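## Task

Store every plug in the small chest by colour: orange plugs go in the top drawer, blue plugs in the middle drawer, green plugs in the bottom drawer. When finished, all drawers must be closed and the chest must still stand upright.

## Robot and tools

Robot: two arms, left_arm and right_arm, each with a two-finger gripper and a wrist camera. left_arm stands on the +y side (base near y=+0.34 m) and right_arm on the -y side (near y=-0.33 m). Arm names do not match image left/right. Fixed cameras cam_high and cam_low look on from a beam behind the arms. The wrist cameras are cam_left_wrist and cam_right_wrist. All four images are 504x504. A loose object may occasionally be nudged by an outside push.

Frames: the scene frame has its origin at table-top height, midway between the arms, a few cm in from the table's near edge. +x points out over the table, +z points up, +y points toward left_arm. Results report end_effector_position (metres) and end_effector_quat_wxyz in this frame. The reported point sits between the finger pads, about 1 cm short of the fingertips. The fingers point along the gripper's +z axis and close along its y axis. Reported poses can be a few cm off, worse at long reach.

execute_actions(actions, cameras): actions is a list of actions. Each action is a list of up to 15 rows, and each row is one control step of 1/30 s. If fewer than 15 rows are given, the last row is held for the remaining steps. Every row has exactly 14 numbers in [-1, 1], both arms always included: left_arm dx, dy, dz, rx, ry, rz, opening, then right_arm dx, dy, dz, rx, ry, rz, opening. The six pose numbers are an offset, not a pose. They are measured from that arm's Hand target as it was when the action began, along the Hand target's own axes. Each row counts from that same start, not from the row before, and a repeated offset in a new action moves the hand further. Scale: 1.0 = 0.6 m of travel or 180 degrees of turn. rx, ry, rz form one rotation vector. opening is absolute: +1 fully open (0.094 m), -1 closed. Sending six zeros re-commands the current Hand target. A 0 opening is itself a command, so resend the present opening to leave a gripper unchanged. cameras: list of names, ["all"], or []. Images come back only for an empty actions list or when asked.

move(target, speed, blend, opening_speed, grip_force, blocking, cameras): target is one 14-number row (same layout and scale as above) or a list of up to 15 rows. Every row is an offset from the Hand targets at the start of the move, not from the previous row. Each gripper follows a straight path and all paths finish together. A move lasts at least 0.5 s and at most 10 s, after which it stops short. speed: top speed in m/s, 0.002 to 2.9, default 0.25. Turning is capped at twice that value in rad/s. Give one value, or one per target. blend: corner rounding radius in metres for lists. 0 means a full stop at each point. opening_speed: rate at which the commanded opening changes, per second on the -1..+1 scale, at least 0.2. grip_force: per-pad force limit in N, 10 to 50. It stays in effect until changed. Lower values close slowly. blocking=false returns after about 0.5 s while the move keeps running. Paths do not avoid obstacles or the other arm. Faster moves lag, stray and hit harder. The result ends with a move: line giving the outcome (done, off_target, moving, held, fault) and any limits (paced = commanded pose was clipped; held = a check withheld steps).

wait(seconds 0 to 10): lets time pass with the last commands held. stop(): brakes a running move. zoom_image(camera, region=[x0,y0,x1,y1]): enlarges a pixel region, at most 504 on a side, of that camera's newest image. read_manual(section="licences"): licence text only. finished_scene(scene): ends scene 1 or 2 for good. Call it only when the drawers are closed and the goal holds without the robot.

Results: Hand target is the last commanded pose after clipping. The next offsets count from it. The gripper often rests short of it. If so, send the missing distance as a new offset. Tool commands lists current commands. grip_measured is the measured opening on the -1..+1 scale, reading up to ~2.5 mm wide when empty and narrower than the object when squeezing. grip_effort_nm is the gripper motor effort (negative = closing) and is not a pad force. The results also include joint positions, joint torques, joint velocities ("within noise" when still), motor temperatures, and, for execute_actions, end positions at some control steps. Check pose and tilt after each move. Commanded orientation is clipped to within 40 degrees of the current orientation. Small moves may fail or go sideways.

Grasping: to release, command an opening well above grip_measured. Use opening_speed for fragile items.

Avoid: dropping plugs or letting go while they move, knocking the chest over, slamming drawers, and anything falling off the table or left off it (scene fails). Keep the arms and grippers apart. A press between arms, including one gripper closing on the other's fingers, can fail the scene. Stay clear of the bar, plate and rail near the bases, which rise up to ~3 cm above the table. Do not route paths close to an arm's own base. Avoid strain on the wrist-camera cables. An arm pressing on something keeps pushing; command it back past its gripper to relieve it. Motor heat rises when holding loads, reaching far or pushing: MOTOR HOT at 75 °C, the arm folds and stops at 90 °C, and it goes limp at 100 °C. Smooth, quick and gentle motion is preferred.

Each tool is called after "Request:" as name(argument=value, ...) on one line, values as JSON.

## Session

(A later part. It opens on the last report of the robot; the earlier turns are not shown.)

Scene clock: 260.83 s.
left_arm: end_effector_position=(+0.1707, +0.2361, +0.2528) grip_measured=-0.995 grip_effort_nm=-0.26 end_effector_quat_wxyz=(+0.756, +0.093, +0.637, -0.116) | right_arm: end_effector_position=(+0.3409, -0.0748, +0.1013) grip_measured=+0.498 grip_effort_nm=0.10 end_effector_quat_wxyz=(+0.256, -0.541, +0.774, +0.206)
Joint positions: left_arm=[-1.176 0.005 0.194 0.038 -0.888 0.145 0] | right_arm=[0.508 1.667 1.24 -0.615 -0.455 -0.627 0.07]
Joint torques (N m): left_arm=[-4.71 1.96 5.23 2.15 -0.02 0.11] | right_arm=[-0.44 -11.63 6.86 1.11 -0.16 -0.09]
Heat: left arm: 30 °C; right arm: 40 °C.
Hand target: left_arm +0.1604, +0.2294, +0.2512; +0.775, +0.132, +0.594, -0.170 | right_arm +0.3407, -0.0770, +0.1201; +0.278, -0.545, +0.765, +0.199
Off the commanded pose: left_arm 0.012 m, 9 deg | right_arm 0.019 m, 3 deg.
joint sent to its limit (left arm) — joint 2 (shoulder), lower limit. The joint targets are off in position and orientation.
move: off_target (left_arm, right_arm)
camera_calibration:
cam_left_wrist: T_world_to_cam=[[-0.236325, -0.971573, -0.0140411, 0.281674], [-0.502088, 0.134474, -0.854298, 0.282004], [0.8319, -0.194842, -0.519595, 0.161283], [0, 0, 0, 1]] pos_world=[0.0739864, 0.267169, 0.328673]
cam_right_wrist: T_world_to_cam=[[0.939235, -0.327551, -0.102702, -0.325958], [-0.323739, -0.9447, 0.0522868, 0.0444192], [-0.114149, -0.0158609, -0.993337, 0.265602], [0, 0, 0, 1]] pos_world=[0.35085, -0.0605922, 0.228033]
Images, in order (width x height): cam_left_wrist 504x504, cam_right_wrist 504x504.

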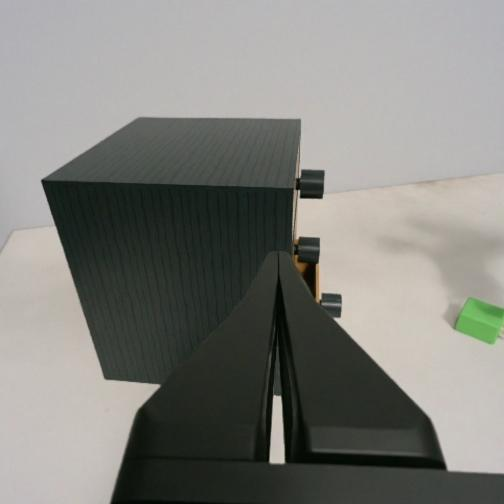

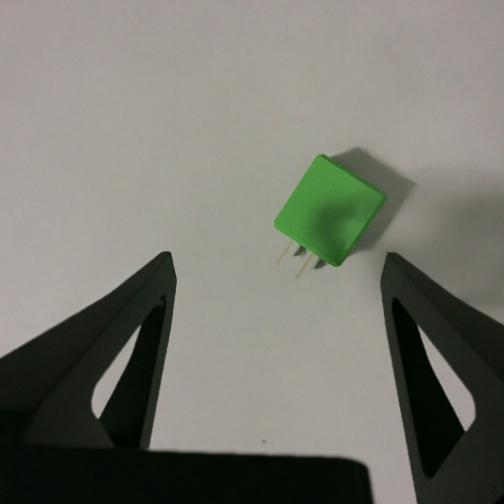

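Request:
move(target=[[0,0,0,0,0,0,-1,-0.125,0,0.240,0,0,0,0],[0,0,0,0,0,0,-1,-0.187,0,0.291,0,0,0,0]], speed=0.2, cameras=["cam_right_wrist","cam_left_wrist"])

Scene clock: 264.93 s.
left_arm: end_effector_position=(+0.1707, +0.2361, +0.2528) grip_measured=-0.995 grip_effort_nm=-0.26 end_effector_quat_wxyz=(+0.756, +0.093, +0.637, -0.116) | right_arm: end_effector_position=(+0.4027, +0.1018, +0.0571) grip_measured=+0.002 grip_effort_nm=-0.09 end_effector_quat_wxyz=(+0.273, -0.546, +0.767, +0.199)
Joint positions: left_arm=[-1.176 0.005 0.194 0.038 -0.888 0.145 0] | right_arm=[0.78 2.253 1.863 -0.53 -0.292 -0.399 0.047]
Joint torques (N m): left_arm=[-4.71 1.94 5.33 2.17 0 0] | right_arm=[0.44 -10.37 10.26 1.31 -0.07 0.08]
Heat: left arm: 30 °C; right arm: 40 °C.
Hand target: left_arm +0.1604, +0.2294, +0.2512; +0.775, +0.132, +0.594, -0.170 | right_arm +0.4053, +0.1102, +0.0584; +0.278, -0.545, +0.765, +0.199
Off the commanded pose: left_arm 0.012 m, 9 deg | right_arm 0.009 m, 1 deg.
joint sent to its limit (left arm) — joint 2 (shoulder), lower limit. The joint targets are off in position and orientation.
move: off_target (left_arm)
camera_calibration:
cam_left_wrist: T_world_to_cam=[[-0.236325, -0.971573, -0.0140411, 0.281674], [-0.502088, 0.134474, -0.854298, 0.282004], [0.8319, -0.194842, -0.519595, 0.161283], [0, 0, 0, 1]] pos_world=[0.0739864, 0.267169, 0.328673]
cam_right_wrist: T_world_to_cam=[[0.944026, -0.322884, -0.0675263, -0.335177], [-0.321471, -0.946407, 0.0311405, 0.234021], [-0.0739621, -0.00768966, -0.997231, 0.214872], [0, 0, 0, 1]] pos_world=[0.407539, 0.114908, 0.184356]
Images, in order (width x height): cam_left_wrist 504x504, cam_right_wrist 504x504.

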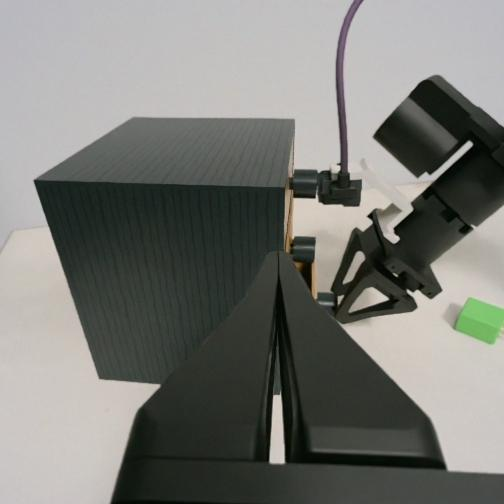

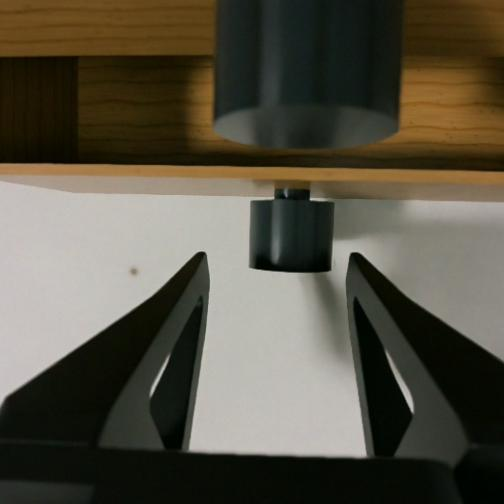

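Request:
move(target=[[0,0,0,0,0,0,-1,0.051,0,-0.043,0,0,0,0],[0,0,0,0,0,0,-1,0.051,0,-0.043,0,-0.1,0,0],[0,0,0,0,0,0,-1,-0.009,0.004,0.025,0,-0.1,0,0]], speed=0.15, cameras=["cam_right_wrist","cam_left_wrist"])

Scene clock: 269.47 s.
left_arm: end_effector_position=(+0.1707, +0.2361, +0.2528) grip_measured=-0.995 grip_effort_nm=-0.26 end_effector_quat_wxyz=(+0.756, +0.093, +0.637, -0.116) | right_arm: end_effector_position=(+0.4026, +0.1167, +0.0445) grip_measured=+0.002 grip_effort_nm=-0.08 end_effector_quat_wxyz=(+0.386, -0.510, +0.716, +0.281)
Joint positions: left_arm=[-1.176 0.005 0.194 0.038 -0.888 0.145 0] | right_arm=[0.764 2.204 1.495 0.089 -0.413 -0.306 0.047]
Joint torques (N m): left_arm=[-4.55 1.87 5.31 2.13 0.01 0.03] | right_arm=[0.13 -10.51 9.74 1.64 -0.07 0.08]
Heat: left arm: 30 °C; right arm: 41 °C.
Hand target: left_arm +0.1604, +0.2294, +0.2512; +0.775, +0.132, +0.594, -0.170 | right_arm +0.4075, +0.1240, +0.0504; +0.394, -0.507, +0.713, +0.282
Off the commanded pose: left_arm 0.012 m, 9 deg | right_arm 0.011 m, 1 deg.
joint sent to its limit (left arm) — joint 2 (shoulder), lower limit. The joint targets are off in position and orientation.
move: off_target (left_arm, right_arm)
camera_calibration:
cam_left_wrist: T_world_to_cam=[[-0.236325, -0.971573, -0.0140411, 0.281674], [-0.502088, 0.134474, -0.854298, 0.282004], [0.8319, -0.194842, -0.519595, 0.161283], [0, 0, 0, 1]] pos_world=[0.0739864, 0.267169, 0.328673]
cam_right_wrist: T_world_to_cam=[[0.950809, -0.30274, -0.065658, -0.336379], [-0.308993, -0.91177, -0.270552, 0.252812], [0.0220419, 0.277531, -0.960464, 0.128806], [0, 0, 0, 1]] pos_world=[0.395111, 0.0929234, 0.170027]
Images, in order (width x height): cam_left_wrist 504x504, cam_right_wrist 504x504.

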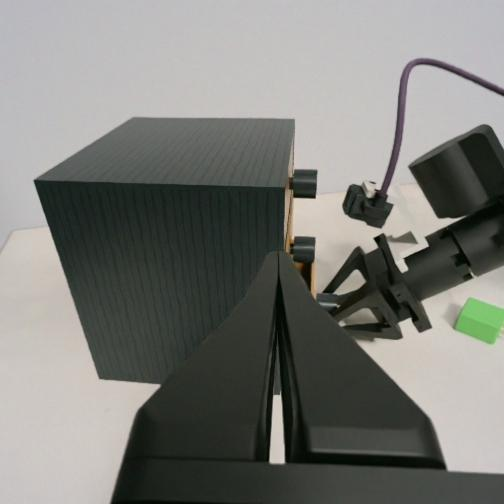

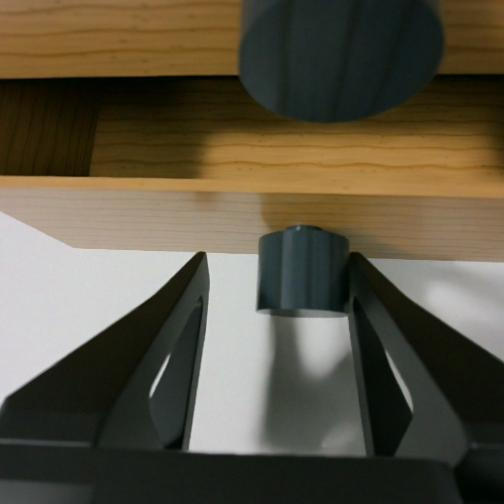

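Request:
move(target=[[0,0,0,0,0,0,-1,0,-0.013,0.005,0,0,0,0],[0,0,0,0,0,0,-1,0,-0.013,0.005,0,0,0,-0.65],[0,0,0,0,0,0,-1,0.068,-0.013,-0.106,0,0,0,-0.65]], speed=0.1, cameras=["cam_right_wrist","cam_left_wrist"])

Scene clock: 272.83 s.
left_arm: end_effector_position=(+0.1707, +0.2361, +0.2528) grip_measured=-0.995 grip_effort_nm=-0.26 end_effector_quat_wxyz=(+0.756, +0.093, +0.637, -0.116) | right_arm: end_effector_position=(+0.3928, +0.0561, +0.0370) grip_measured=-0.426 grip_effort_nm=-1.02 end_effector_quat_wxyz=(+0.392, -0.507, +0.713, +0.284)
Joint positions: left_arm=[-1.176 0.005 0.194 0.038 -0.888 0.145 0] | right_arm=[0.67 2.07 1.228 0.212 -0.491 -0.36 0.027]
Joint torques (N m): left_arm=[-4.77 1.84 5.35 2.1 -0.05 0.1] | right_arm=[-0.81 -14.16 5.07 1.34 -0.16 -0.06]
Heat: left arm: 30 °C; right arm: 41 °C.
Hand target: left_arm +0.1604, +0.2294, +0.2512; +0.775, +0.132, +0.594, -0.170 | right_arm +0.3903, +0.0500, +0.0495; +0.394, -0.507, +0.713, +0.281
Off the commanded pose: left_arm 0.012 m, 9 deg | right_arm 0.014 m, 0 deg.
joint sent to its limit (left arm) — joint 2 (shoulder), lower limit. The joint targets are off in position and orientation.
move: off_target (left_arm, right_arm)
camera_calibration:
cam_left_wrist: T_world_to_cam=[[-0.236325, -0.971573, -0.0140411, 0.281674], [-0.502088, 0.134474, -0.854298, 0.282004], [0.8319, -0.194842, -0.519595, 0.161283], [0, 0, 0, 1]] pos_world=[0.0739864, 0.267169, 0.328673]
cam_right_wrist: T_world_to_cam=[[0.950462, -0.304185, -0.06398, -0.345679], [-0.309509, -0.907094, -0.28528, 0.193003], [0.0287421, 0.290951, -0.956306, 0.135089], [0, 0, 0, 1]] pos_world=[0.384409, 0.0306176, 0.16213]
Images, in order (width x height): cam_left_wrist 504x504, cam_right_wrist 504x504.

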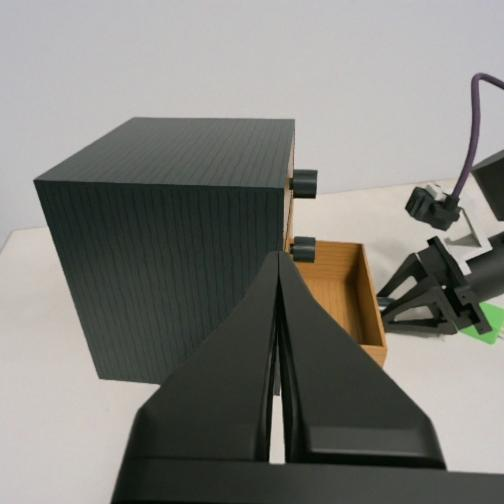

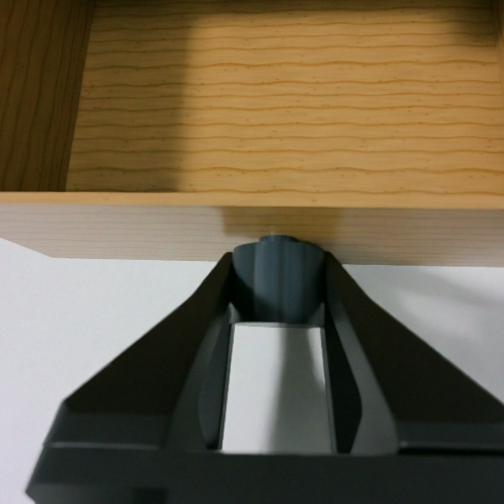

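Request:
move(target=[[0,0,0,0,0,0,-1,0,0,0,0,0,0,0],[0,0,0,0,0,0,-1,0,0,-0.067,0,0,0,0],[0,0,0,0,0,0,-1,-0.125,0,-0.145,0,0,0,0.5],[0,0,0,0,0,0,-1,0.002,-0.036,-0.218,0.144,0.097,0.125,0.5]], speed=[0.1,0.1,0.25,0.25], blend=[0,0,0.02,0], cameras=["cam_right_wrist"])

Scene clock: 280.97 s.
left_arm: end_effector_position=(+0.1707, +0.2361, +0.2528) grip_measured=-0.995 grip_effort_nm=-0.26 end_effector_quat_wxyz=(+0.756, +0.093, +0.637, -0.116) | right_arm: end_effector_position=(+0.3747, -0.0637, +0.0949) grip_measured=+0.498 grip_effort_nm=0.10 end_effector_quat_wxyz=(+0.300, -0.302, +0.899, +0.103)
Joint positions: left_arm=[-1.176 0.005 0.194 0.038 -0.888 0.145 0] | right_arm=[0.668 1.683 1.216 -0.429 0.005 -0.017 0.07]
Joint torques (N m): left_arm=[-4.94 1.78 5.31 2.05 0.02 0.08] | right_arm=[0.29 -11.93 7.36 1.37 0.1 0.08]
Heat: left arm: 30 °C; right arm: 42 °C.
Hand target: left_arm +0.1604, +0.2294, +0.2512; +0.775, +0.132, +0.594, -0.170 | right_arm +0.3743, -0.0624, +0.1179; +0.324, -0.296, +0.892, +0.108
Off the commanded pose: left_arm 0.012 m, 9 deg | right_arm 0.023 m, 3 deg.
joint sent to its limit (left arm) — joint 2 (shoulder), lower limit. The joint targets are off in position and orientation.
move: off_target (left_arm, right_arm); blend cut to 0 m at target 3; target 3's new opening was sent with right_arm's hand 0.025 m and 3 deg from that target
camera_calibration:
cam_right_wrist: T_world_to_cam=[[0.601973, -0.795974, -0.0636648, -0.261943], [-0.792321, -0.605314, 0.0763036, 0.261131], [-0.0992728, 0.00451029, -0.99505, 0.25923], [0, 0, 0, 1]] pos_world=[0.390316, -0.0516031, 0.221345]
Images, in order (width x height): cam_right_wrist 504x504.

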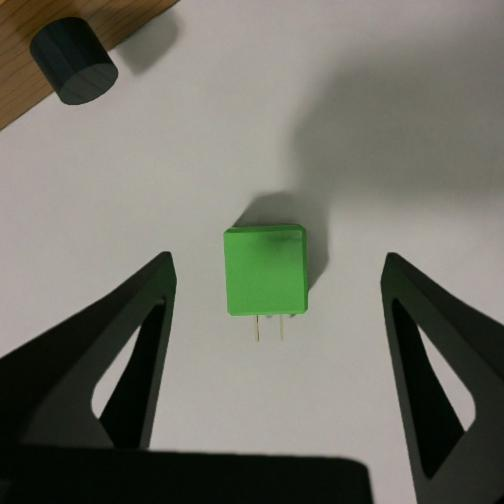

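Request:
move(target=[[0,0,0,0,0,0,-1,0.084,0.010,0.092,0,0,0,0.5],[0,0,0,0,0,0,-1,0.084,0.010,0.092,0,0,0,-0.45],[0,0,0,0,0,0,-1,-0.06,0.010,-0.08,0,0,0,-0.45]], speed=[0.15,0.15,0.25], cameras=["cam_right_wrist"])

Scene clock: 285.57 s.
left_arm: end_effector_position=(+0.1707, +0.2361, +0.2528) grip_measured=-0.995 grip_effort_nm=-0.26 end_effector_quat_wxyz=(+0.756, +0.093, +0.637, -0.116) | right_arm: end_effector_position=(+0.3657, -0.0631, +0.1543) grip_measured=-0.448 grip_effort_nm=-0.09 end_effector_quat_wxyz=(+0.299, -0.302, +0.900, +0.101)
Joint positions: left_arm=[-1.176 0.005 0.194 0.038 -0.888 0.145 0] | right_arm=[0.689 1.628 1.394 -0.665 0.021 0 0.026]
Joint torques (N m): left_arm=[-4.56 1.7 5.31 2.14 0.04 0.05] | right_arm=[0.27 -9.69 9.72 1.38 0.1 0.09]
Heat: left arm: 30 °C; right arm: 41 °C.
Hand target: left_arm +0.1604, +0.2294, +0.2512; +0.775, +0.132, +0.594, -0.170 | right_arm +0.3681, -0.0597, +0.1777; +0.324, -0.296, +0.892, +0.108
Off the commanded pose: left_arm 0.012 m, 9 deg | right_arm 0.024 m, 3 deg.
joint sent to its limit (left arm) — joint 2 (shoulder), lower limit. The joint targets are off in position and orientation.
move: off_target (left_arm, right_arm)
camera_calibration:
cam_right_wrist: T_world_to_cam=[[0.601058, -0.796804, -0.0619103, -0.252273], [-0.792865, -0.604236, 0.0791416, 0.249557], [-0.100469, 0.00151788, -0.994939, 0.317722], [0, 0, 0, 1]] pos_world=[0.381417, -0.0507029, 0.280745]
Images, in order (width x height): cam_right_wrist 504x504.

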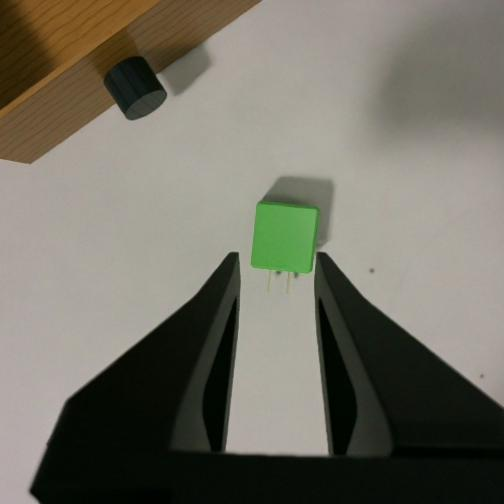

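Request:
move(target=[[0,0,0,0,0,0,-1,0.05,-0.005,0.08,0,0,0,0.3],[0,0,0,0,0,0,-1,0.142,-0.010,0.192,0,0,0,0.3]], speed=[0.25,0.15], cameras=["cam_right_wrist","cam_left_wrist"])

Scene clock: 289.10 s.
left_arm: end_effector_position=(+0.1707, +0.2361, +0.2528) grip_measured=-0.995 grip_effort_nm=-0.26 end_effector_quat_wxyz=(+0.756, +0.093, +0.637, -0.116) | right_arm: end_effector_position=(+0.3746, -0.0615, +0.0342) grip_measured=+0.298 grip_effort_nm=0.10 end_effector_quat_wxyz=(+0.317, -0.295, +0.896, +0.104)
Joint positions: left_arm=[-1.176 0.005 0.194 0.038 -0.888 0.145 0] | right_arm=[0.675 1.761 1.025 -0.125 0.021 -0.004 0.061]
Joint torques (N m): left_arm=[-4.85 1.96 5.29 2.07 0.06 0.09] | right_arm=[-0.66 -7.17 6.68 1.64 -0.07 -0.07]
Heat: left arm: 30 °C; right arm: 41 °C.
Hand target: left_arm +0.1604, +0.2294, +0.2512; +0.775, +0.132, +0.594, -0.170 | right_arm +0.3786, -0.0591, +0.0347; +0.324, -0.296, +0.892, +0.108
Off the commanded pose: left_arm 0.012 m, 9 deg | right_arm 0.005 m, 1 deg.
joint sent to its limit (left arm) — joint 2 (shoulder), lower limit. The joint targets are off in position and orientation.
move: off_target (left_arm)
camera_calibration:
cam_left_wrist: T_world_to_cam=[[-0.236325, -0.971573, -0.0140411, 0.281674], [-0.502088, 0.134474, -0.854298, 0.282004], [0.8319, -0.194842, -0.519595, 0.161283], [0, 0, 0, 1]] pos_world=[0.0739864, 0.267169, 0.328673]
cam_right_wrist: T_world_to_cam=[[0.593329, -0.802742, -0.0597168, -0.261369], [-0.802018, -0.595868, 0.0413253, 0.272387], [-0.0687568, 0.0233745, -0.99736, 0.188619], [0, 0, 0, 1]] pos_world=[0.386506, -0.0519143, 0.161257]
Images, in order (width x height): cam_left_wrist 504x504, cam_right_wrist 504x504.

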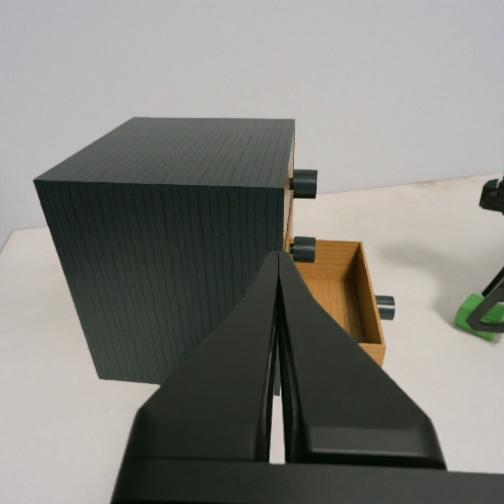

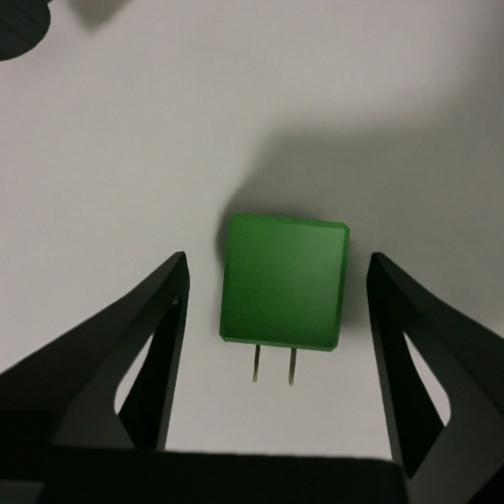

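Request:
move(target=[[0,0,0,0,0,0,-1,0.013,0,0.020,0,0,0,0.3],[0,0,0,0,0,0,-1,0.013,0,0.020,0,0,0,-0.45],[0,0,0,0,0,0,-1,-0.166,0,-0.198,0,0,0,-0.45],[0,0,0,0,0,0,-1,-0.316,0.192,-0.05,-0.121,0,-0.145,-0.45]], speed=[0.1,0.1,0.25,0.25], blend=[0,0,0.03,0], cameras=["cam_right_wrist","cam_left_wrist"])

Scene clock: 294.57 s.
left_arm: end_effector_position=(+0.1707, +0.2361, +0.2528) grip_measured=-0.995 grip_effort_nm=-0.26 end_effector_quat_wxyz=(+0.756, +0.093, +0.637, -0.116) | right_arm: end_effector_position=(+0.4113, +0.1001, +0.1704) grip_measured=-0.197 grip_effort_nm=-1.03 end_effector_quat_wxyz=(+0.267, -0.538, +0.778, +0.187)
Joint positions: left_arm=[-1.176 0.005 0.194 0.038 -0.888 0.145 0] | right_arm=[0.78 2.364 2.526 -1.098 -0.264 -0.383 0.038]
Joint torques (N m): left_arm=[-4.81 2.18 5.38 2.14 0.03 0.06] | right_arm=[0.14 -11.48 10 1.34 -0.3 -0.1]
Heat: left arm: 30 °C; right arm: 40 °C.
Hand target: left_arm +0.1604, +0.2294, +0.2512; +0.775, +0.132, +0.594, -0.170 | right_arm +0.4108, +0.1085, +0.1794; +0.279, -0.544, +0.766, +0.197
Off the commanded pose: left_arm 0.012 m, 9 deg | right_arm 0.012 m, 2 deg.
joint sent to its limit (left arm) — joint 2 (shoulder), lower limit. The joint targets are off in position and orientation.
move: off_target (left_arm, right_arm)
camera_calibration:
cam_left_wrist: T_world_to_cam=[[-0.236325, -0.971573, -0.0140411, 0.281674], [-0.502088, 0.134474, -0.854298, 0.282004], [0.8319, -0.194842, -0.519595, 0.161283], [0, 0, 0, 1]] pos_world=[0.0739864, 0.267169, 0.328673]
cam_right_wrist: T_world_to_cam=[[0.934091, -0.351148, -0.0645753, -0.329839], [-0.347912, -0.935836, 0.0562887, 0.23721], [-0.0801975, -0.0301122, -0.996324, 0.333127], [0, 0, 0, 1]] pos_world=[0.417344, 0.116199, 0.29725]
Images, in order (width x height): cam_left_wrist 504x504, cam_right_wrist 504x504.

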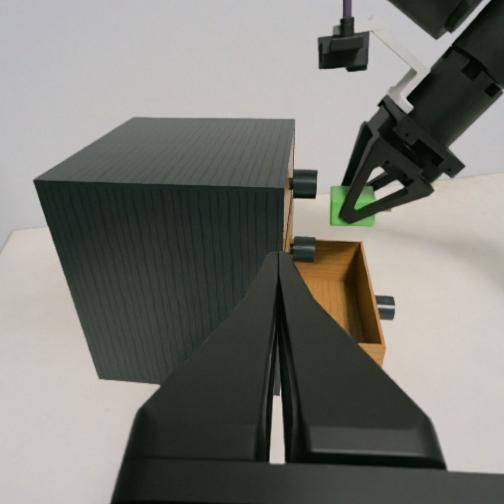

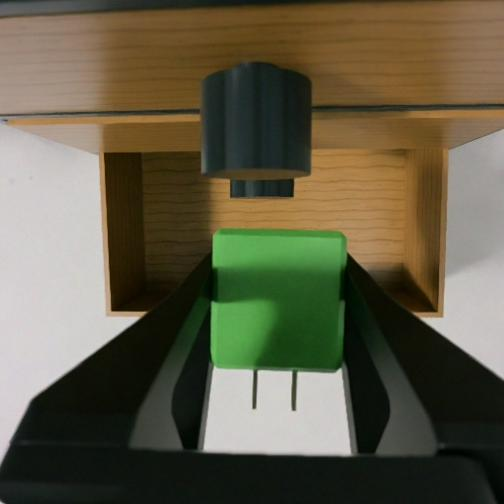

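Request:
move(target=[[0,0,0,0,0,0,-1,-0.011,0,0.009,0,-0.067,0,-0.45],[0,0,0,0,0,0,-1,0.123,0,0.169,0,-0.067,0,-0.45]], speed=0.12, cameras=["cam_right_wrist","cam_left_wrist"])

Scene clock: 299.13 s.
left_arm: end_effector_position=(+0.1707, +0.2361, +0.2528) grip_measured=-0.995 grip_effort_nm=-0.26 end_effector_quat_wxyz=(+0.756, +0.093, +0.637, -0.116) | right_arm: end_effector_position=(+0.4144, +0.1188, +0.0708) grip_measured=-0.197 grip_effort_nm=-1.03 end_effector_quat_wxyz=(+0.370, -0.521, +0.726, +0.253)
Joint positions: left_arm=[-1.176 0.005 0.194 0.038 -0.888 0.145 0] | right_arm=[0.766 2.202 1.661 -0.137 -0.37 -0.345 0.038]
Joint torques (N m): left_arm=[-4.97 2.1 5.5 2.1 0 0.05] | right_arm=[-0.68 -10.03 6.24 1.61 -0.18 0.02]
Heat: left arm: 31 °C; right arm: 42 °C.
Hand target: left_arm +0.1604, +0.2294, +0.2512; +0.775, +0.132, +0.594, -0.170 | right_arm +0.4137, +0.1166, +0.0545; +0.358, -0.521, +0.733, +0.253
Off the commanded pose: left_arm 0.012 m, 9 deg | right_arm 0.017 m, 2 deg.
joint sent to its limit (left arm) — joint 2 (shoulder), lower limit. The joint targets are off in position and orientation.
move: off_target (left_arm, right_arm)
camera_calibration:
cam_left_wrist: T_world_to_cam=[[-0.236325, -0.971573, -0.0140411, 0.281674], [-0.502088, 0.134474, -0.854298, 0.282004], [0.8319, -0.194842, -0.519595, 0.161283], [0, 0, 0, 1]] pos_world=[0.0739864, 0.267169, 0.328673]
cam_right_wrist: T_world_to_cam=[[0.948513, -0.314167, -0.0402775, -0.344581], [-0.315505, -0.925932, -0.20762, 0.265425], [0.0279331, 0.209638, -0.97738, 0.16012], [0, 0, 0, 1]] pos_world=[0.40611, 0.103942, 0.197726]
Images, in order (width x height): cam_left_wrist 504x504, cam_right_wrist 504x504.

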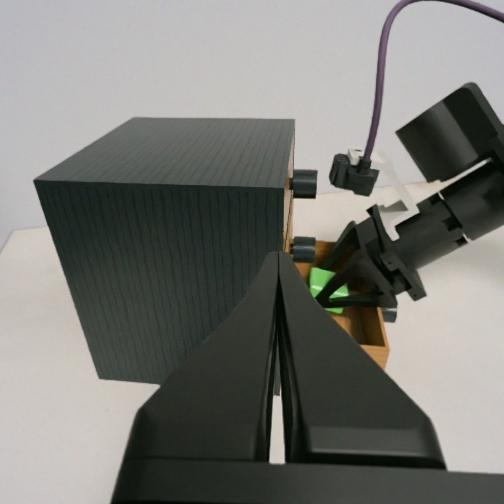

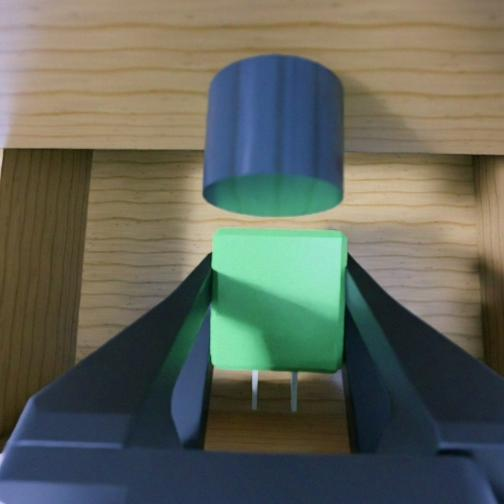

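Request:
move(target=[[0,0,0,0,0,0,-1,-0.016,0,-0.012,0,0,0,-0.45],[0,0,0,0,0,0,-1,-0.016,0,-0.012,0,0,0,0.0],[0,0,0,0,0,0,-1,-0.2,0,-0.16,0,0,0,0.0]], speed=[0.1,0.1,0.2], cameras=["cam_right_wrist","cam_left_wrist","cam_high"])

Scene clock: 303.07 s.
left_arm: end_effector_position=(+0.1707, +0.2361, +0.2528) grip_measured=-0.995 grip_effort_nm=-0.26 end_effector_quat_wxyz=(+0.756, +0.093, +0.637, -0.116) | right_arm: end_effector_position=(+0.4130, +0.1140, +0.1729) grip_measured=-0.002 grip_effort_nm=0.10 end_effector_quat_wxyz=(+0.327, -0.522, +0.747, +0.249)
Joint positions: left_arm=[-1.176 0.005 0.194 0.038 -0.888 0.145 0] | right_arm=[0.765 2.202 2.137 -0.707 -0.37 -0.34 0.047]
Joint torques (N m): left_arm=[-4.67 1.83 5.26 2.12 0 0.11] | right_arm=[-0.16 -15.39 9.74 1.48 -0.16 0.01]
Heat: left arm: 31 °C; right arm: 43 °C.
Hand target: left_arm +0.1604, +0.2294, +0.2512; +0.775, +0.132, +0.594, -0.170 | right_arm +0.4128, +0.1149, +0.2082; +0.358, -0.521, +0.733, +0.253
Off the commanded pose: left_arm 0.012 m, 9 deg | right_arm 0.035 m, 4 deg.
joint sent to its limit (left arm) — joint 2 (shoulder), lower limit. The joint targets are off in position and orientation.
move: off_target (left_arm, right_arm)
camera_calibration:
cam_left_wrist: T_world_to_cam=[[-0.236325, -0.971573, -0.0140411, 0.281674], [-0.502088, 0.134474, -0.854298, 0.282004], [0.8319, -0.194842, -0.519595, 0.161283], [0, 0, 0, 1]] pos_world=[0.0739864, 0.267169, 0.328673]
cam_right_wrist: T_world_to_cam=[[0.943344, -0.319502, -0.0895549, -0.329409], [-0.328954, -0.935873, -0.12622, 0.274439], [-0.0434843, 0.148529, -0.987952, 0.29915], [0, 0, 0, 1]] pos_world=[0.414032, 0.10716, 0.300685]
Images, in order (width x height): cam_high 504x504, cam_left_wrist 504x504, cam_right_wrist 504x504.

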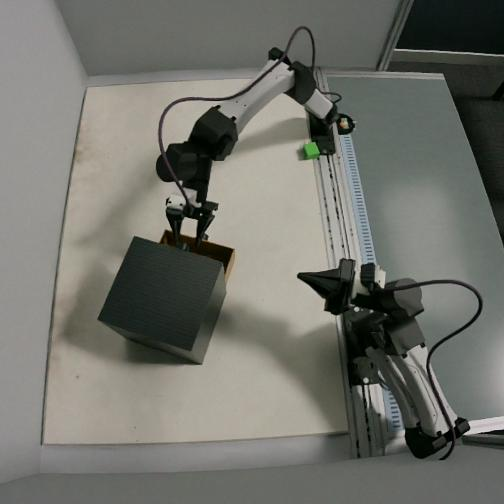

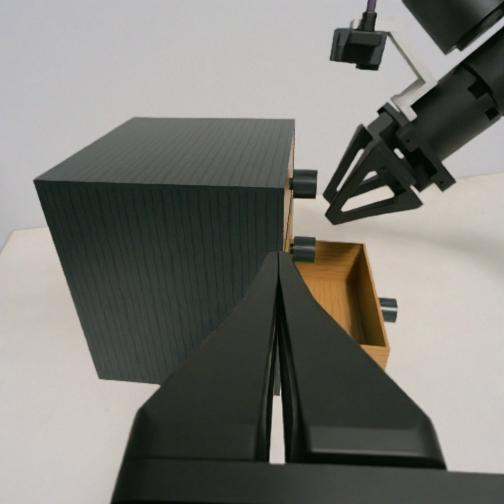

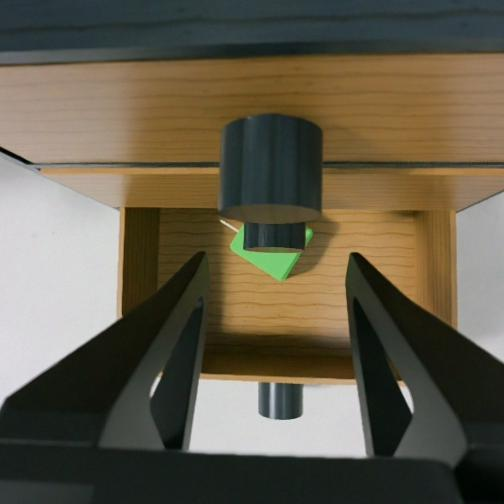

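Request:
move(target=[[0,0,0,0,0,0,-1,0.40,-0.06,-0.594,0.306,0,0.24,0],[0.12,-0.609,0.126,0.307,0.331,0.096,0.4,0.40,-0.06,-0.594,0.306,0,0.24,0]], speed=0.35, cameras=["cam_left_wrist","cam_high"])

Scene clock: 315.73 s.
left_arm: end_effector_position=(+0.0338, +0.1365, +0.2627) grip_measured=+0.397 grip_effort_nm=0.14 end_effector_quat_wxyz=(+0.570, +0.473, +0.529, -0.414) | right_arm: end_effector_position=(+0.3070, -0.3003, +0.2358) grip_measured=-0.002 grip_effort_nm=0.10 end_effector_quat_wxyz=(+0.433, -0.009, +0.901, +0.002)
Joint positions: left_arm=[-1.187 0.06 0.446 -0.384 0.151 0.065 0.066] | right_arm=[0.216 0.909 1.033 -0.77 0.136 0.101 0.047]
Joint torques (N m): left_arm=[-3.95 -25.26 3.49 2.56 0.14 0.16] | right_arm=[-0.8 -2.37 6.74 1.65 -0.01 0.02]
Motor temperatures (°C): left_arm=[24 36 30 32 19 20 20] | right_arm=[18 45 35 26 16 20 20]
Heat: left arm: 36 °C; right arm: 45 °C.
Hand target: left_arm +0.0895, -0.1405, +0.2006; +0.329, +0.587, +0.692, -0.262 | right_arm +0.3055, -0.3015, +0.2384; +0.438, -0.006, +0.899, +0.004
Off the commanded pose: left_arm 0.289 m, 50 deg; orientation clipped | right_arm 0.003 m, 1 deg.
move: off_target (left_arm); target 2's new opening was sent with left_arm's hand 0.289 m and 50 deg from that target; limits=paced
camera_calibration:
cam_left_wrist: T_world_to_cam=[[-0.95527, -0.264449, -0.132386, 0.111567], [-0.0793314, 0.660386, -0.746724, 0.120816], [0.284897, -0.70282, -0.651826, 0.383487], [0, 0, 0, 1]] pos_world=[0.00690748, 0.219241, 0.354953]
Images, in order (width x height): cam_high 504x504, cam_left_wrist 504x504.

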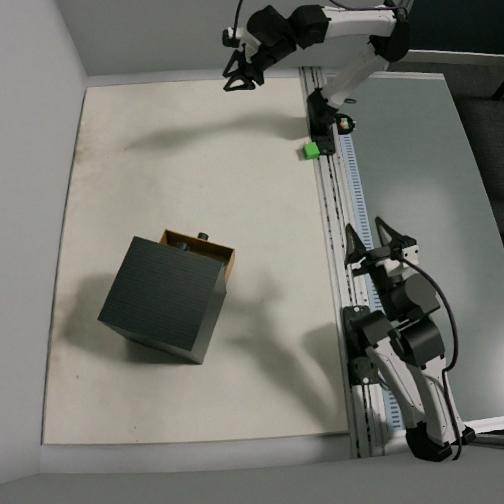

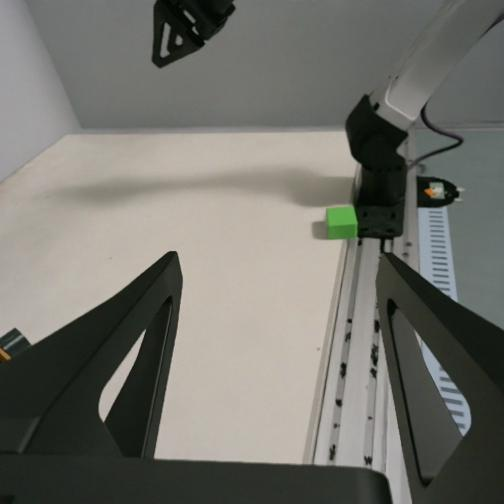

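Request:
move(target=[0,0,0,0,0,0,0.4,0,0,0,0,0,0,0], speed=0.2, cameras=["cam_left_wrist","cam_high"])

Scene clock: 317.93 s.
left_arm: end_effector_position=(+0.0337, +0.1365, +0.2627) grip_measured=+0.397 grip_effort_nm=0.14 end_effector_quat_wxyz=(+0.570, +0.473, +0.529, -0.414) | right_arm: end_effector_position=(+0.3070, -0.3003, +0.2358) grip_measured=-0.002 grip_effort_nm=0.10 end_effector_quat_wxyz=(+0.433, -0.009, +0.901, +0.002)
Joint positions: left_arm=[-1.187 0.06 0.446 -0.384 0.152 0.065 0.066] | right_arm=[0.216 0.909 1.033 -0.77 0.136 0.101 0.047]
Joint torques (N m): left_arm=[-3.96 -25.21 3.56 2.48 0.09 0.15] | right_arm=[-0.8 -2.36 6.75 1.65 -0.01 0.02]
Motor temperatures (°C): left_arm=[24 45 30 32 19 20 20] | right_arm=[18 43 35 26 16 20 20]
Heat: left arm: 45 °C; right arm: 43 °C.
Hand target: left_arm +0.0895, -0.1405, +0.2005; +0.329, +0.586, +0.692, -0.262 | right_arm +0.3055, -0.3015, +0.2384; +0.438, -0.006, +0.899, +0.004
Off the commanded pose: left_arm 0.289 m, 40 deg; orientation clipped | right_arm 0.003 m, 1 deg.
move: off_target (left_arm); limits=paced
camera_calibration:
cam_left_wrist: T_world_to_cam=[[-0.955367, -0.263688, -0.133199, 0.111593], [-0.0782435, 0.66063, -0.746623, 0.120711], [0.284871, -0.702877, -0.651776, 0.38351], [0, 0, 0, 1]] pos_world=[0.00680623, 0.219241, 0.354953]
Images, in order (width x height): cam_high 504x504, cam_left_wrist 504x504.

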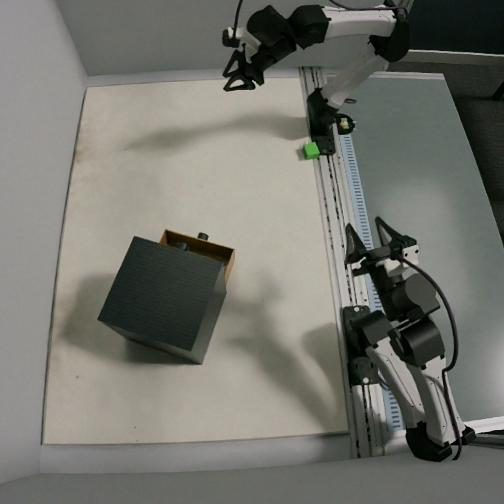

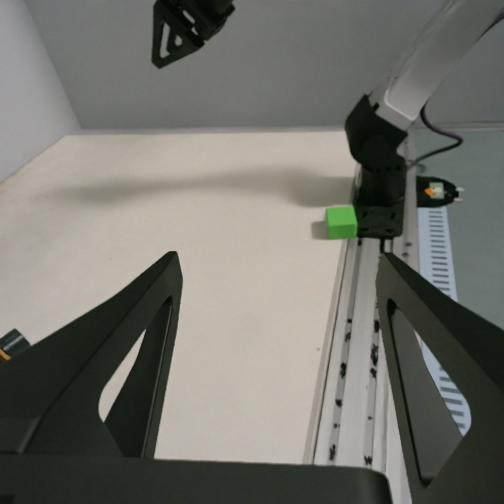

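Request:
move(target=[0.28,0.468,-0.385,-0.17,0,-0.143,0.4,0,0,0,0,0,0,0], speed=0.3, cameras=["cam_high"])

Scene clock: 321.93 s.
left_arm: end_effector_position=(+0.3011, +0.1856, +0.2138) grip_measured=+0.397 grip_effort_nm=0.14 end_effector_quat_wxyz=(+0.382, +0.322, +0.853, -0.151) | right_arm: end_effector_position=(+0.3070, -0.3003, +0.2358) grip_measured=-0.002 grip_effort_nm=0.10 end_effector_quat_wxyz=(+0.433, -0.009, +0.901, +0.002)
Joint positions: left_arm=[-0.266 1.22 1.089 -0.667 0.351 0.279 0.066] | right_arm=[0.216 0.909 1.033 -0.77 0.136 0.101 0.047]
Joint torques (N m): left_arm=[1.29 -3.75 10.14 2.08 0.02 -0.08] | right_arm=[-0.83 -2.37 6.75 1.65 -0.01 0.02]
Motor temperatures (°C): left_arm=[23 51 30 32 19 20 20] | right_arm=[18 42 35 26 16 20 20]
Heat: left arm: 51 °C; right arm: 42 °C.
Hand target: left_arm +0.3158, +0.1889, +0.2279; +0.405, +0.313, +0.848, -0.138 | right_arm +0.3055, -0.3015, +0.2384; +0.438, -0.006, +0.899, +0.004
Off the commanded pose: left_arm 0.021 m, 3 deg | right_arm 0.003 m, 1 deg.
move: off_target (left_arm)
Images, in order (width x height): cam_high 504x504.

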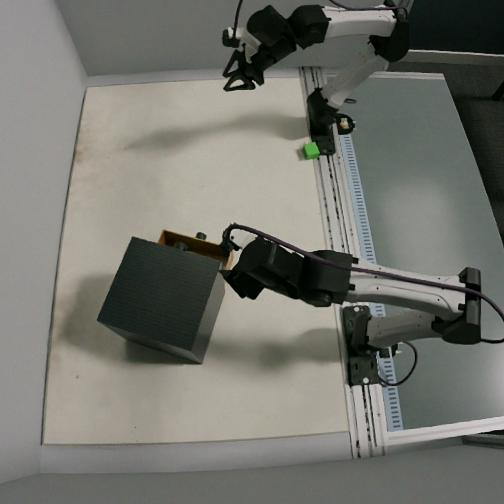

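Request:
move(target=[[-0.075,-0.35,0.09,0.098,0,0.082,0.4,0,0,0,0,0,0,0],[0.036,-0.602,0.035,0.179,0,0.15,0.4,0,0,0,0,0,0,0]], speed=0.3, blend=[0.05,0], cameras=["cam_left_wrist","cam_high"])

Scene clock: 325.13 s.
left_arm: end_effector_position=(+0.0814, -0.0843, +0.1889) grip_measured=+0.398 grip_effort_nm=0.13 end_effector_quat_wxyz=(+0.312, +0.607, +0.680, -0.268) | right_arm: end_effector_position=(+0.3070, -0.3003, +0.2358) grip_measured=-0.002 grip_effort_nm=0.10 end_effector_quat_wxyz=(+0.433, -0.009, +0.901, +0.002)
Joint positions: left_arm=[-1.282 1.482 1.207 -0.443 0.129 0.084 0.066] | right_arm=[0.216 0.909 1.033 -0.77 0.136 0.101 0.047]
Joint torques (N m): left_arm=[0.55 -7.5 7.2 2.2 -0.11 -0.11] | right_arm=[-0.81 -2.37 6.74 1.65 -0.01 0.02]
Heat: left arm: 48 °C; right arm: 41 °C.
Hand target: left_arm +0.0861, -0.0891, +0.1908; +0.324, +0.599, +0.682, -0.269 | right_arm +0.3055, -0.3015, +0.2384; +0.438, -0.006, +0.899, +0.004
Off the commanded pose: left_arm 0.007 m, 2 deg | right_arm 0.003 m, 1 deg.
move: done
camera_calibration:
cam_left_wrist: T_world_to_cam=[[-0.987395, -0.139462, -0.0748381, 0.0911958], [-0.128884, 0.982935, -0.131256, 0.130241], [0.0918662, -0.119956, -0.98852, 0.295007], [0, 0, 0, 1]] pos_world=[0.0797312, -0.0799121, 0.31554]
Images, in order (width x height): cam_high 504x504, cam_left_wrist 504x504.

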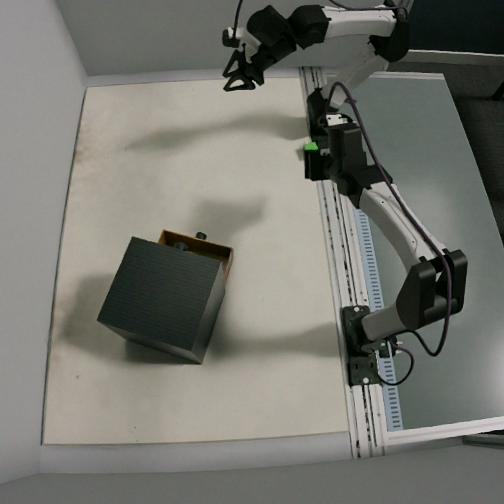

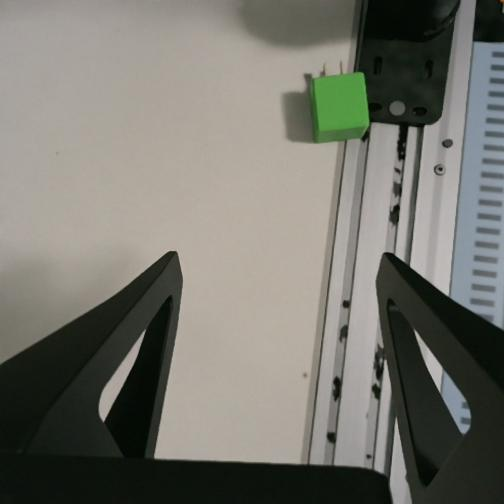

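Request:
move(target=[0,-0.075,0.247,0,0.056,0,0.1,0,0,0,0,0,0,0], speed=0.2, cameras=["cam_left_wrist","cam_high"])

Scene clock: 328.60 s.
left_arm: end_effector_position=(+0.0557, -0.1988, +0.0850) grip_measured=+0.102 grip_effort_nm=-0.12 end_effector_quat_wxyz=(+0.249, +0.629, +0.706, -0.212) | right_arm: end_effector_position=(+0.3070, -0.3003, +0.2358) grip_measured=-0.002 grip_effort_nm=0.10 end_effector_quat_wxyz=(+0.433, -0.009, +0.901, +0.002)
Joint positions: left_arm=[-1.425 2.052 1.614 -0.456 0.022 -0.008 0.052] | right_arm=[0.216 0.909 1.033 -0.77 0.136 0.101 0.047]
Joint torques (N m): left_arm=[0.46 -13.26 9.42 1.74 -0.13 -0.09] | right_arm=[-0.8 -2.37 6.72 1.65 -0.01 0.02]
Heat: left arm: 47 °C; right arm: 39 °C.
Hand target: left_arm +0.0593, -0.2071, +0.0942; +0.263, +0.620, +0.707, -0.215 | right_arm +0.3055, -0.3015, +0.2384; +0.438, -0.006, +0.899, +0.004
Off the commanded pose: left_arm 0.013 m, 2 deg | right_arm 0.003 m, 1 deg.
move: off_target (left_arm)
camera_calibration:
cam_left_wrist: T_world_to_cam=[[-0.988578, -0.129425, -0.0772217, 0.0442896], [-0.133625, 0.98967, 0.051931, 0.21192], [0.0697029, 0.0616566, -0.995661, 0.218872], [0, 0, 0, 1]] pos_world=[0.0568455, -0.217494, 0.210337]
Images, in order (width x height): cam_high 504x504, cam_left_wrist 504x504.

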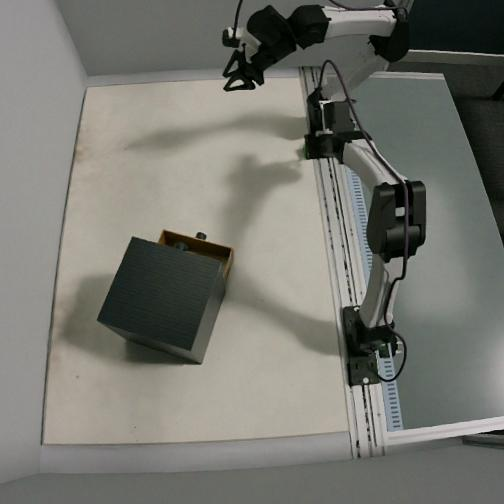

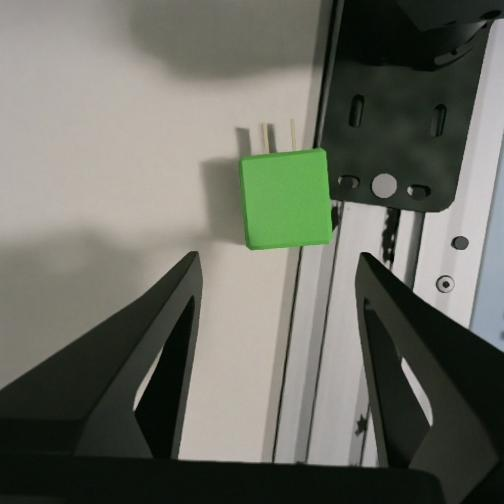

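Request:
move(target=[[0.043,-0.005,0.098,0,0,0,0.1,0,0,0,0,0,0,0]], speed=0.07, cameras=["cam_left_wrist"])

Scene clock: 331.23 s.
left_arm: end_effector_position=(+0.0580, -0.2202, +0.0347) grip_measured=+0.102 grip_effort_nm=-0.12 end_effector_quat_wxyz=(+0.252, +0.627, +0.705, -0.215) | right_arm: end_effector_position=(+0.3070, -0.3003, +0.2358) grip_measured=-0.002 grip_effort_nm=0.09 end_effector_quat_wxyz=(+0.433, -0.009, +0.901, +0.002)
Joint positions: left_arm=[-1.431 2.182 1.605 -0.307 0.017 -0.014 0.052] | right_arm=[0.216 0.909 1.033 -0.77 0.136 0.101 0.047]
Joint torques (N m): left_arm=[-0.1 -13.67 6.68 2.05 -0.13 -0.11] | right_arm=[-0.81 -2.36 6.75 1.65 -0.01 0.02]
Motor temperatures (°C): left_arm=[22 46 32 33 19 20 20] | right_arm=[18 39 35 26 16 20 20]
Heat: left arm: 46 °C; right arm: 39 °C.
Hand target: left_arm +0.0601, -0.2249, +0.0325; +0.263, +0.620, +0.707, -0.215 | right_arm +0.3055, -0.3015, +0.2384; +0.438, -0.006, +0.899, +0.004
Off the commanded pose: left_arm 0.006 m, 1 deg | right_arm 0.003 m, 1 deg.
move: done
camera_calibration:
cam_left_wrist: T_world_to_cam=[[-0.988173, -0.13266, -0.076915, 0.0392686], [-0.136118, 0.989819, 0.0415936, 0.236459], [0.0706141, 0.0515712, -0.99617, 0.167706], [0, 0, 0, 1]] pos_world=[0.0591481, -0.237491, 0.160249]
Images, in order (width x height): cam_left_wrist 504x504.

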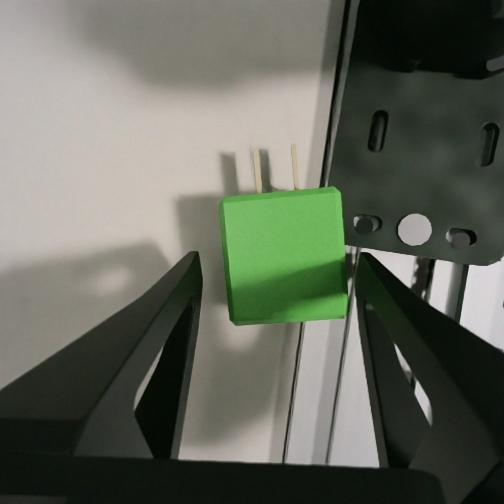

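Request:
move(target=[[0.006,-0.004,0.008,0,0,0,0.1,0,0,0,0,0,0,0],[0.006,-0.004,0.008,0,0,0,-0.45,0,0,0,0,0,0,0],[-0.15,0,-0.19,0,0,0,-0.45,0,0,0,0,0,0,0]], speed=[0.05,0.1,0.15], cameras=["cam_left_wrist"])

Scene clock: 335.13 s.
left_arm: end_effector_position=(+0.0515, -0.2182, +0.1364) grip_measured=-0.221 grip_effort_nm=-1.02 end_effector_quat_wxyz=(+0.228, +0.633, +0.714, -0.192) | right_arm: end_effector_position=(+0.3070, -0.3003, +0.2358) grip_measured=-0.002 grip_effort_nm=0.10 end_effector_quat_wxyz=(+0.433, -0.009, +0.901, +0.002)
Joint positions: left_arm=[-1.436 2.17 2.037 -0.822 0.013 -0.019 0.037] | right_arm=[0.216 0.909 1.033 -0.77 0.136 0.101 0.047]
Joint torques (N m): left_arm=[0.87 -20.18 9.25 1.72 -0.13 -0.08] | right_arm=[-0.8 -2.37 6.74 1.65 -0.01 0.02]
Heat: left arm: 47 °C; right arm: 38 °C.
Hand target: left_arm +0.0565, -0.2218, +0.1777; +0.263, +0.620, +0.707, -0.215 | right_arm +0.3055, -0.3015, +0.2384; +0.438, -0.006, +0.899, +0.004
Off the commanded pose: left_arm 0.042 m, 5 deg | right_arm 0.003 m, 1 deg.
move: off_target (left_arm)
camera_calibration:
cam_left_wrist: T_world_to_cam=[[-0.988492, -0.129737, -0.0777992, 0.041604], [-0.137976, 0.984078, 0.112043, 0.218643], [0.0620245, 0.121488, -0.990653, 0.284386], [0, 0, 0, 1]] pos_world=[0.0536538, -0.244313, 0.260468]
Images, in order (width x height): cam_left_wrist 504x504.

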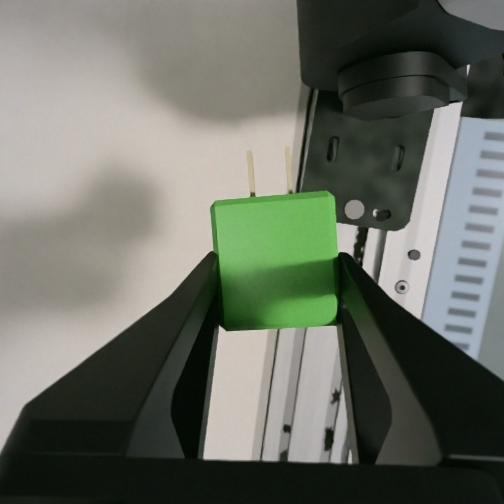

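Request:
move(target=[[0.147,0.329,-0.232,-0.104,0,-0.123,-0.45,0,0,0,0,0,0,0],[0.314,0.624,-0.34,-0.211,0,-0.251,-0.45,0,0,0,0,0,0,0]], speed=0.25, blend=[0.05,0], cameras=["cam_left_wrist","cam_high","cam_right_wrist"])

Scene clock: 340.13 s.
left_arm: end_effector_position=(+0.3743, +0.1067, +0.2077) grip_measured=-0.221 grip_effort_nm=-1.02 end_effector_quat_wxyz=(+0.317, +0.202, +0.925, -0.058) | right_arm: end_effector_position=(+0.3070, -0.3003, +0.2358) grip_measured=-0.002 grip_effort_nm=0.10 end_effector_quat_wxyz=(+0.433, -0.009, +0.901, +0.002)
Joint positions: left_arm=[-0.555 1.715 1.622 -0.852 -0.081 -0.125 0.037] | right_arm=[0.216 0.909 1.033 -0.77 0.136 0.101 0.047]
Joint torques (N m): left_arm=[0.88 -9.09 9.94 2 -0.22 -0.11] | right_arm=[-0.81 -2.36 6.75 1.65 -0.01 0.03]
Heat: left arm: 49 °C; right arm: 36 °C.
Hand target: left_arm +0.3882, +0.1027, +0.2224; +0.344, +0.189, +0.918, -0.062 | right_arm +0.3055, -0.3015, +0.2384; +0.438, -0.006, +0.899, +0.004
Off the commanded pose: left_arm 0.021 m, 4 deg | right_arm 0.003 m, 1 deg.
move: off_target (left_arm)
camera_calibration:
cam_left_wrist: T_world_to_cam=[[-0.400861, -0.912294, -0.0838444, 0.273238], [-0.915861, 0.396804, 0.0612021, 0.299786], [-0.0225646, 0.101323, -0.994598, 0.330044], [0, 0, 0, 1]] pos_world=[0.39154, 0.0968762, 0.332823]
cam_right_wrist: T_world_to_cam=[[0.0307826, -0.998063, -0.0540529, -0.288125], [-0.984516, -0.0209393, -0.174037, 0.347011], [0.172568, 0.0585733, -0.983254, 0.323817], [0, 0, 0, 1]] pos_world=[0.294626, -0.299268, 0.363213]
Images, in order (width x height): cam_high 504x504, cam_left_wrist 504x504, cam_right_wrist 504x504.

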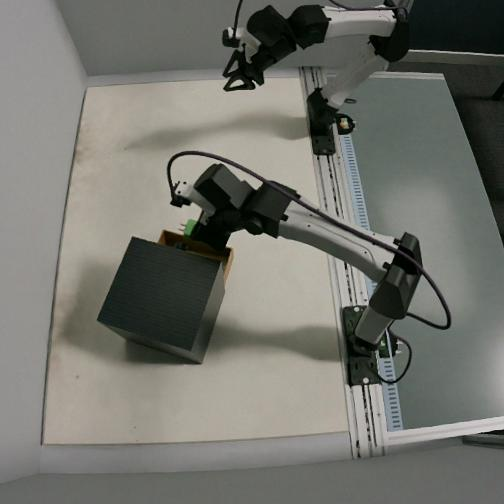

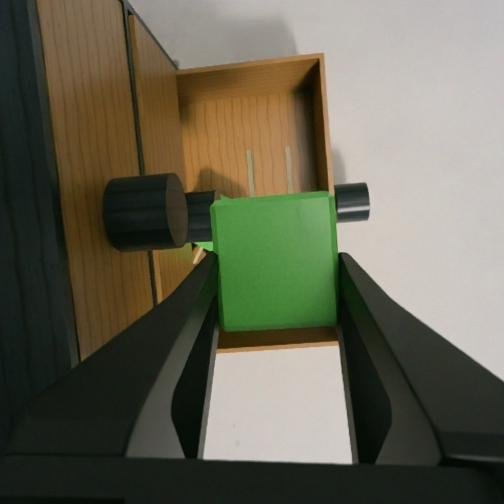

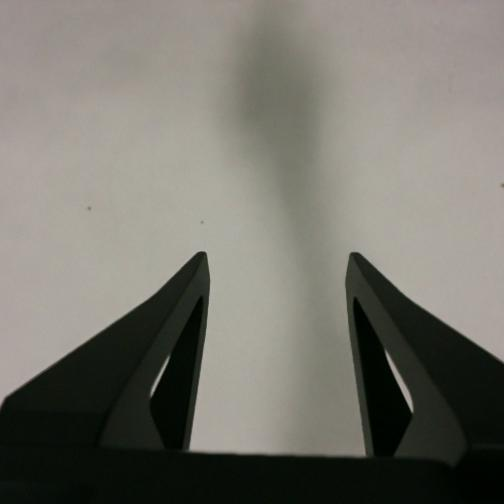

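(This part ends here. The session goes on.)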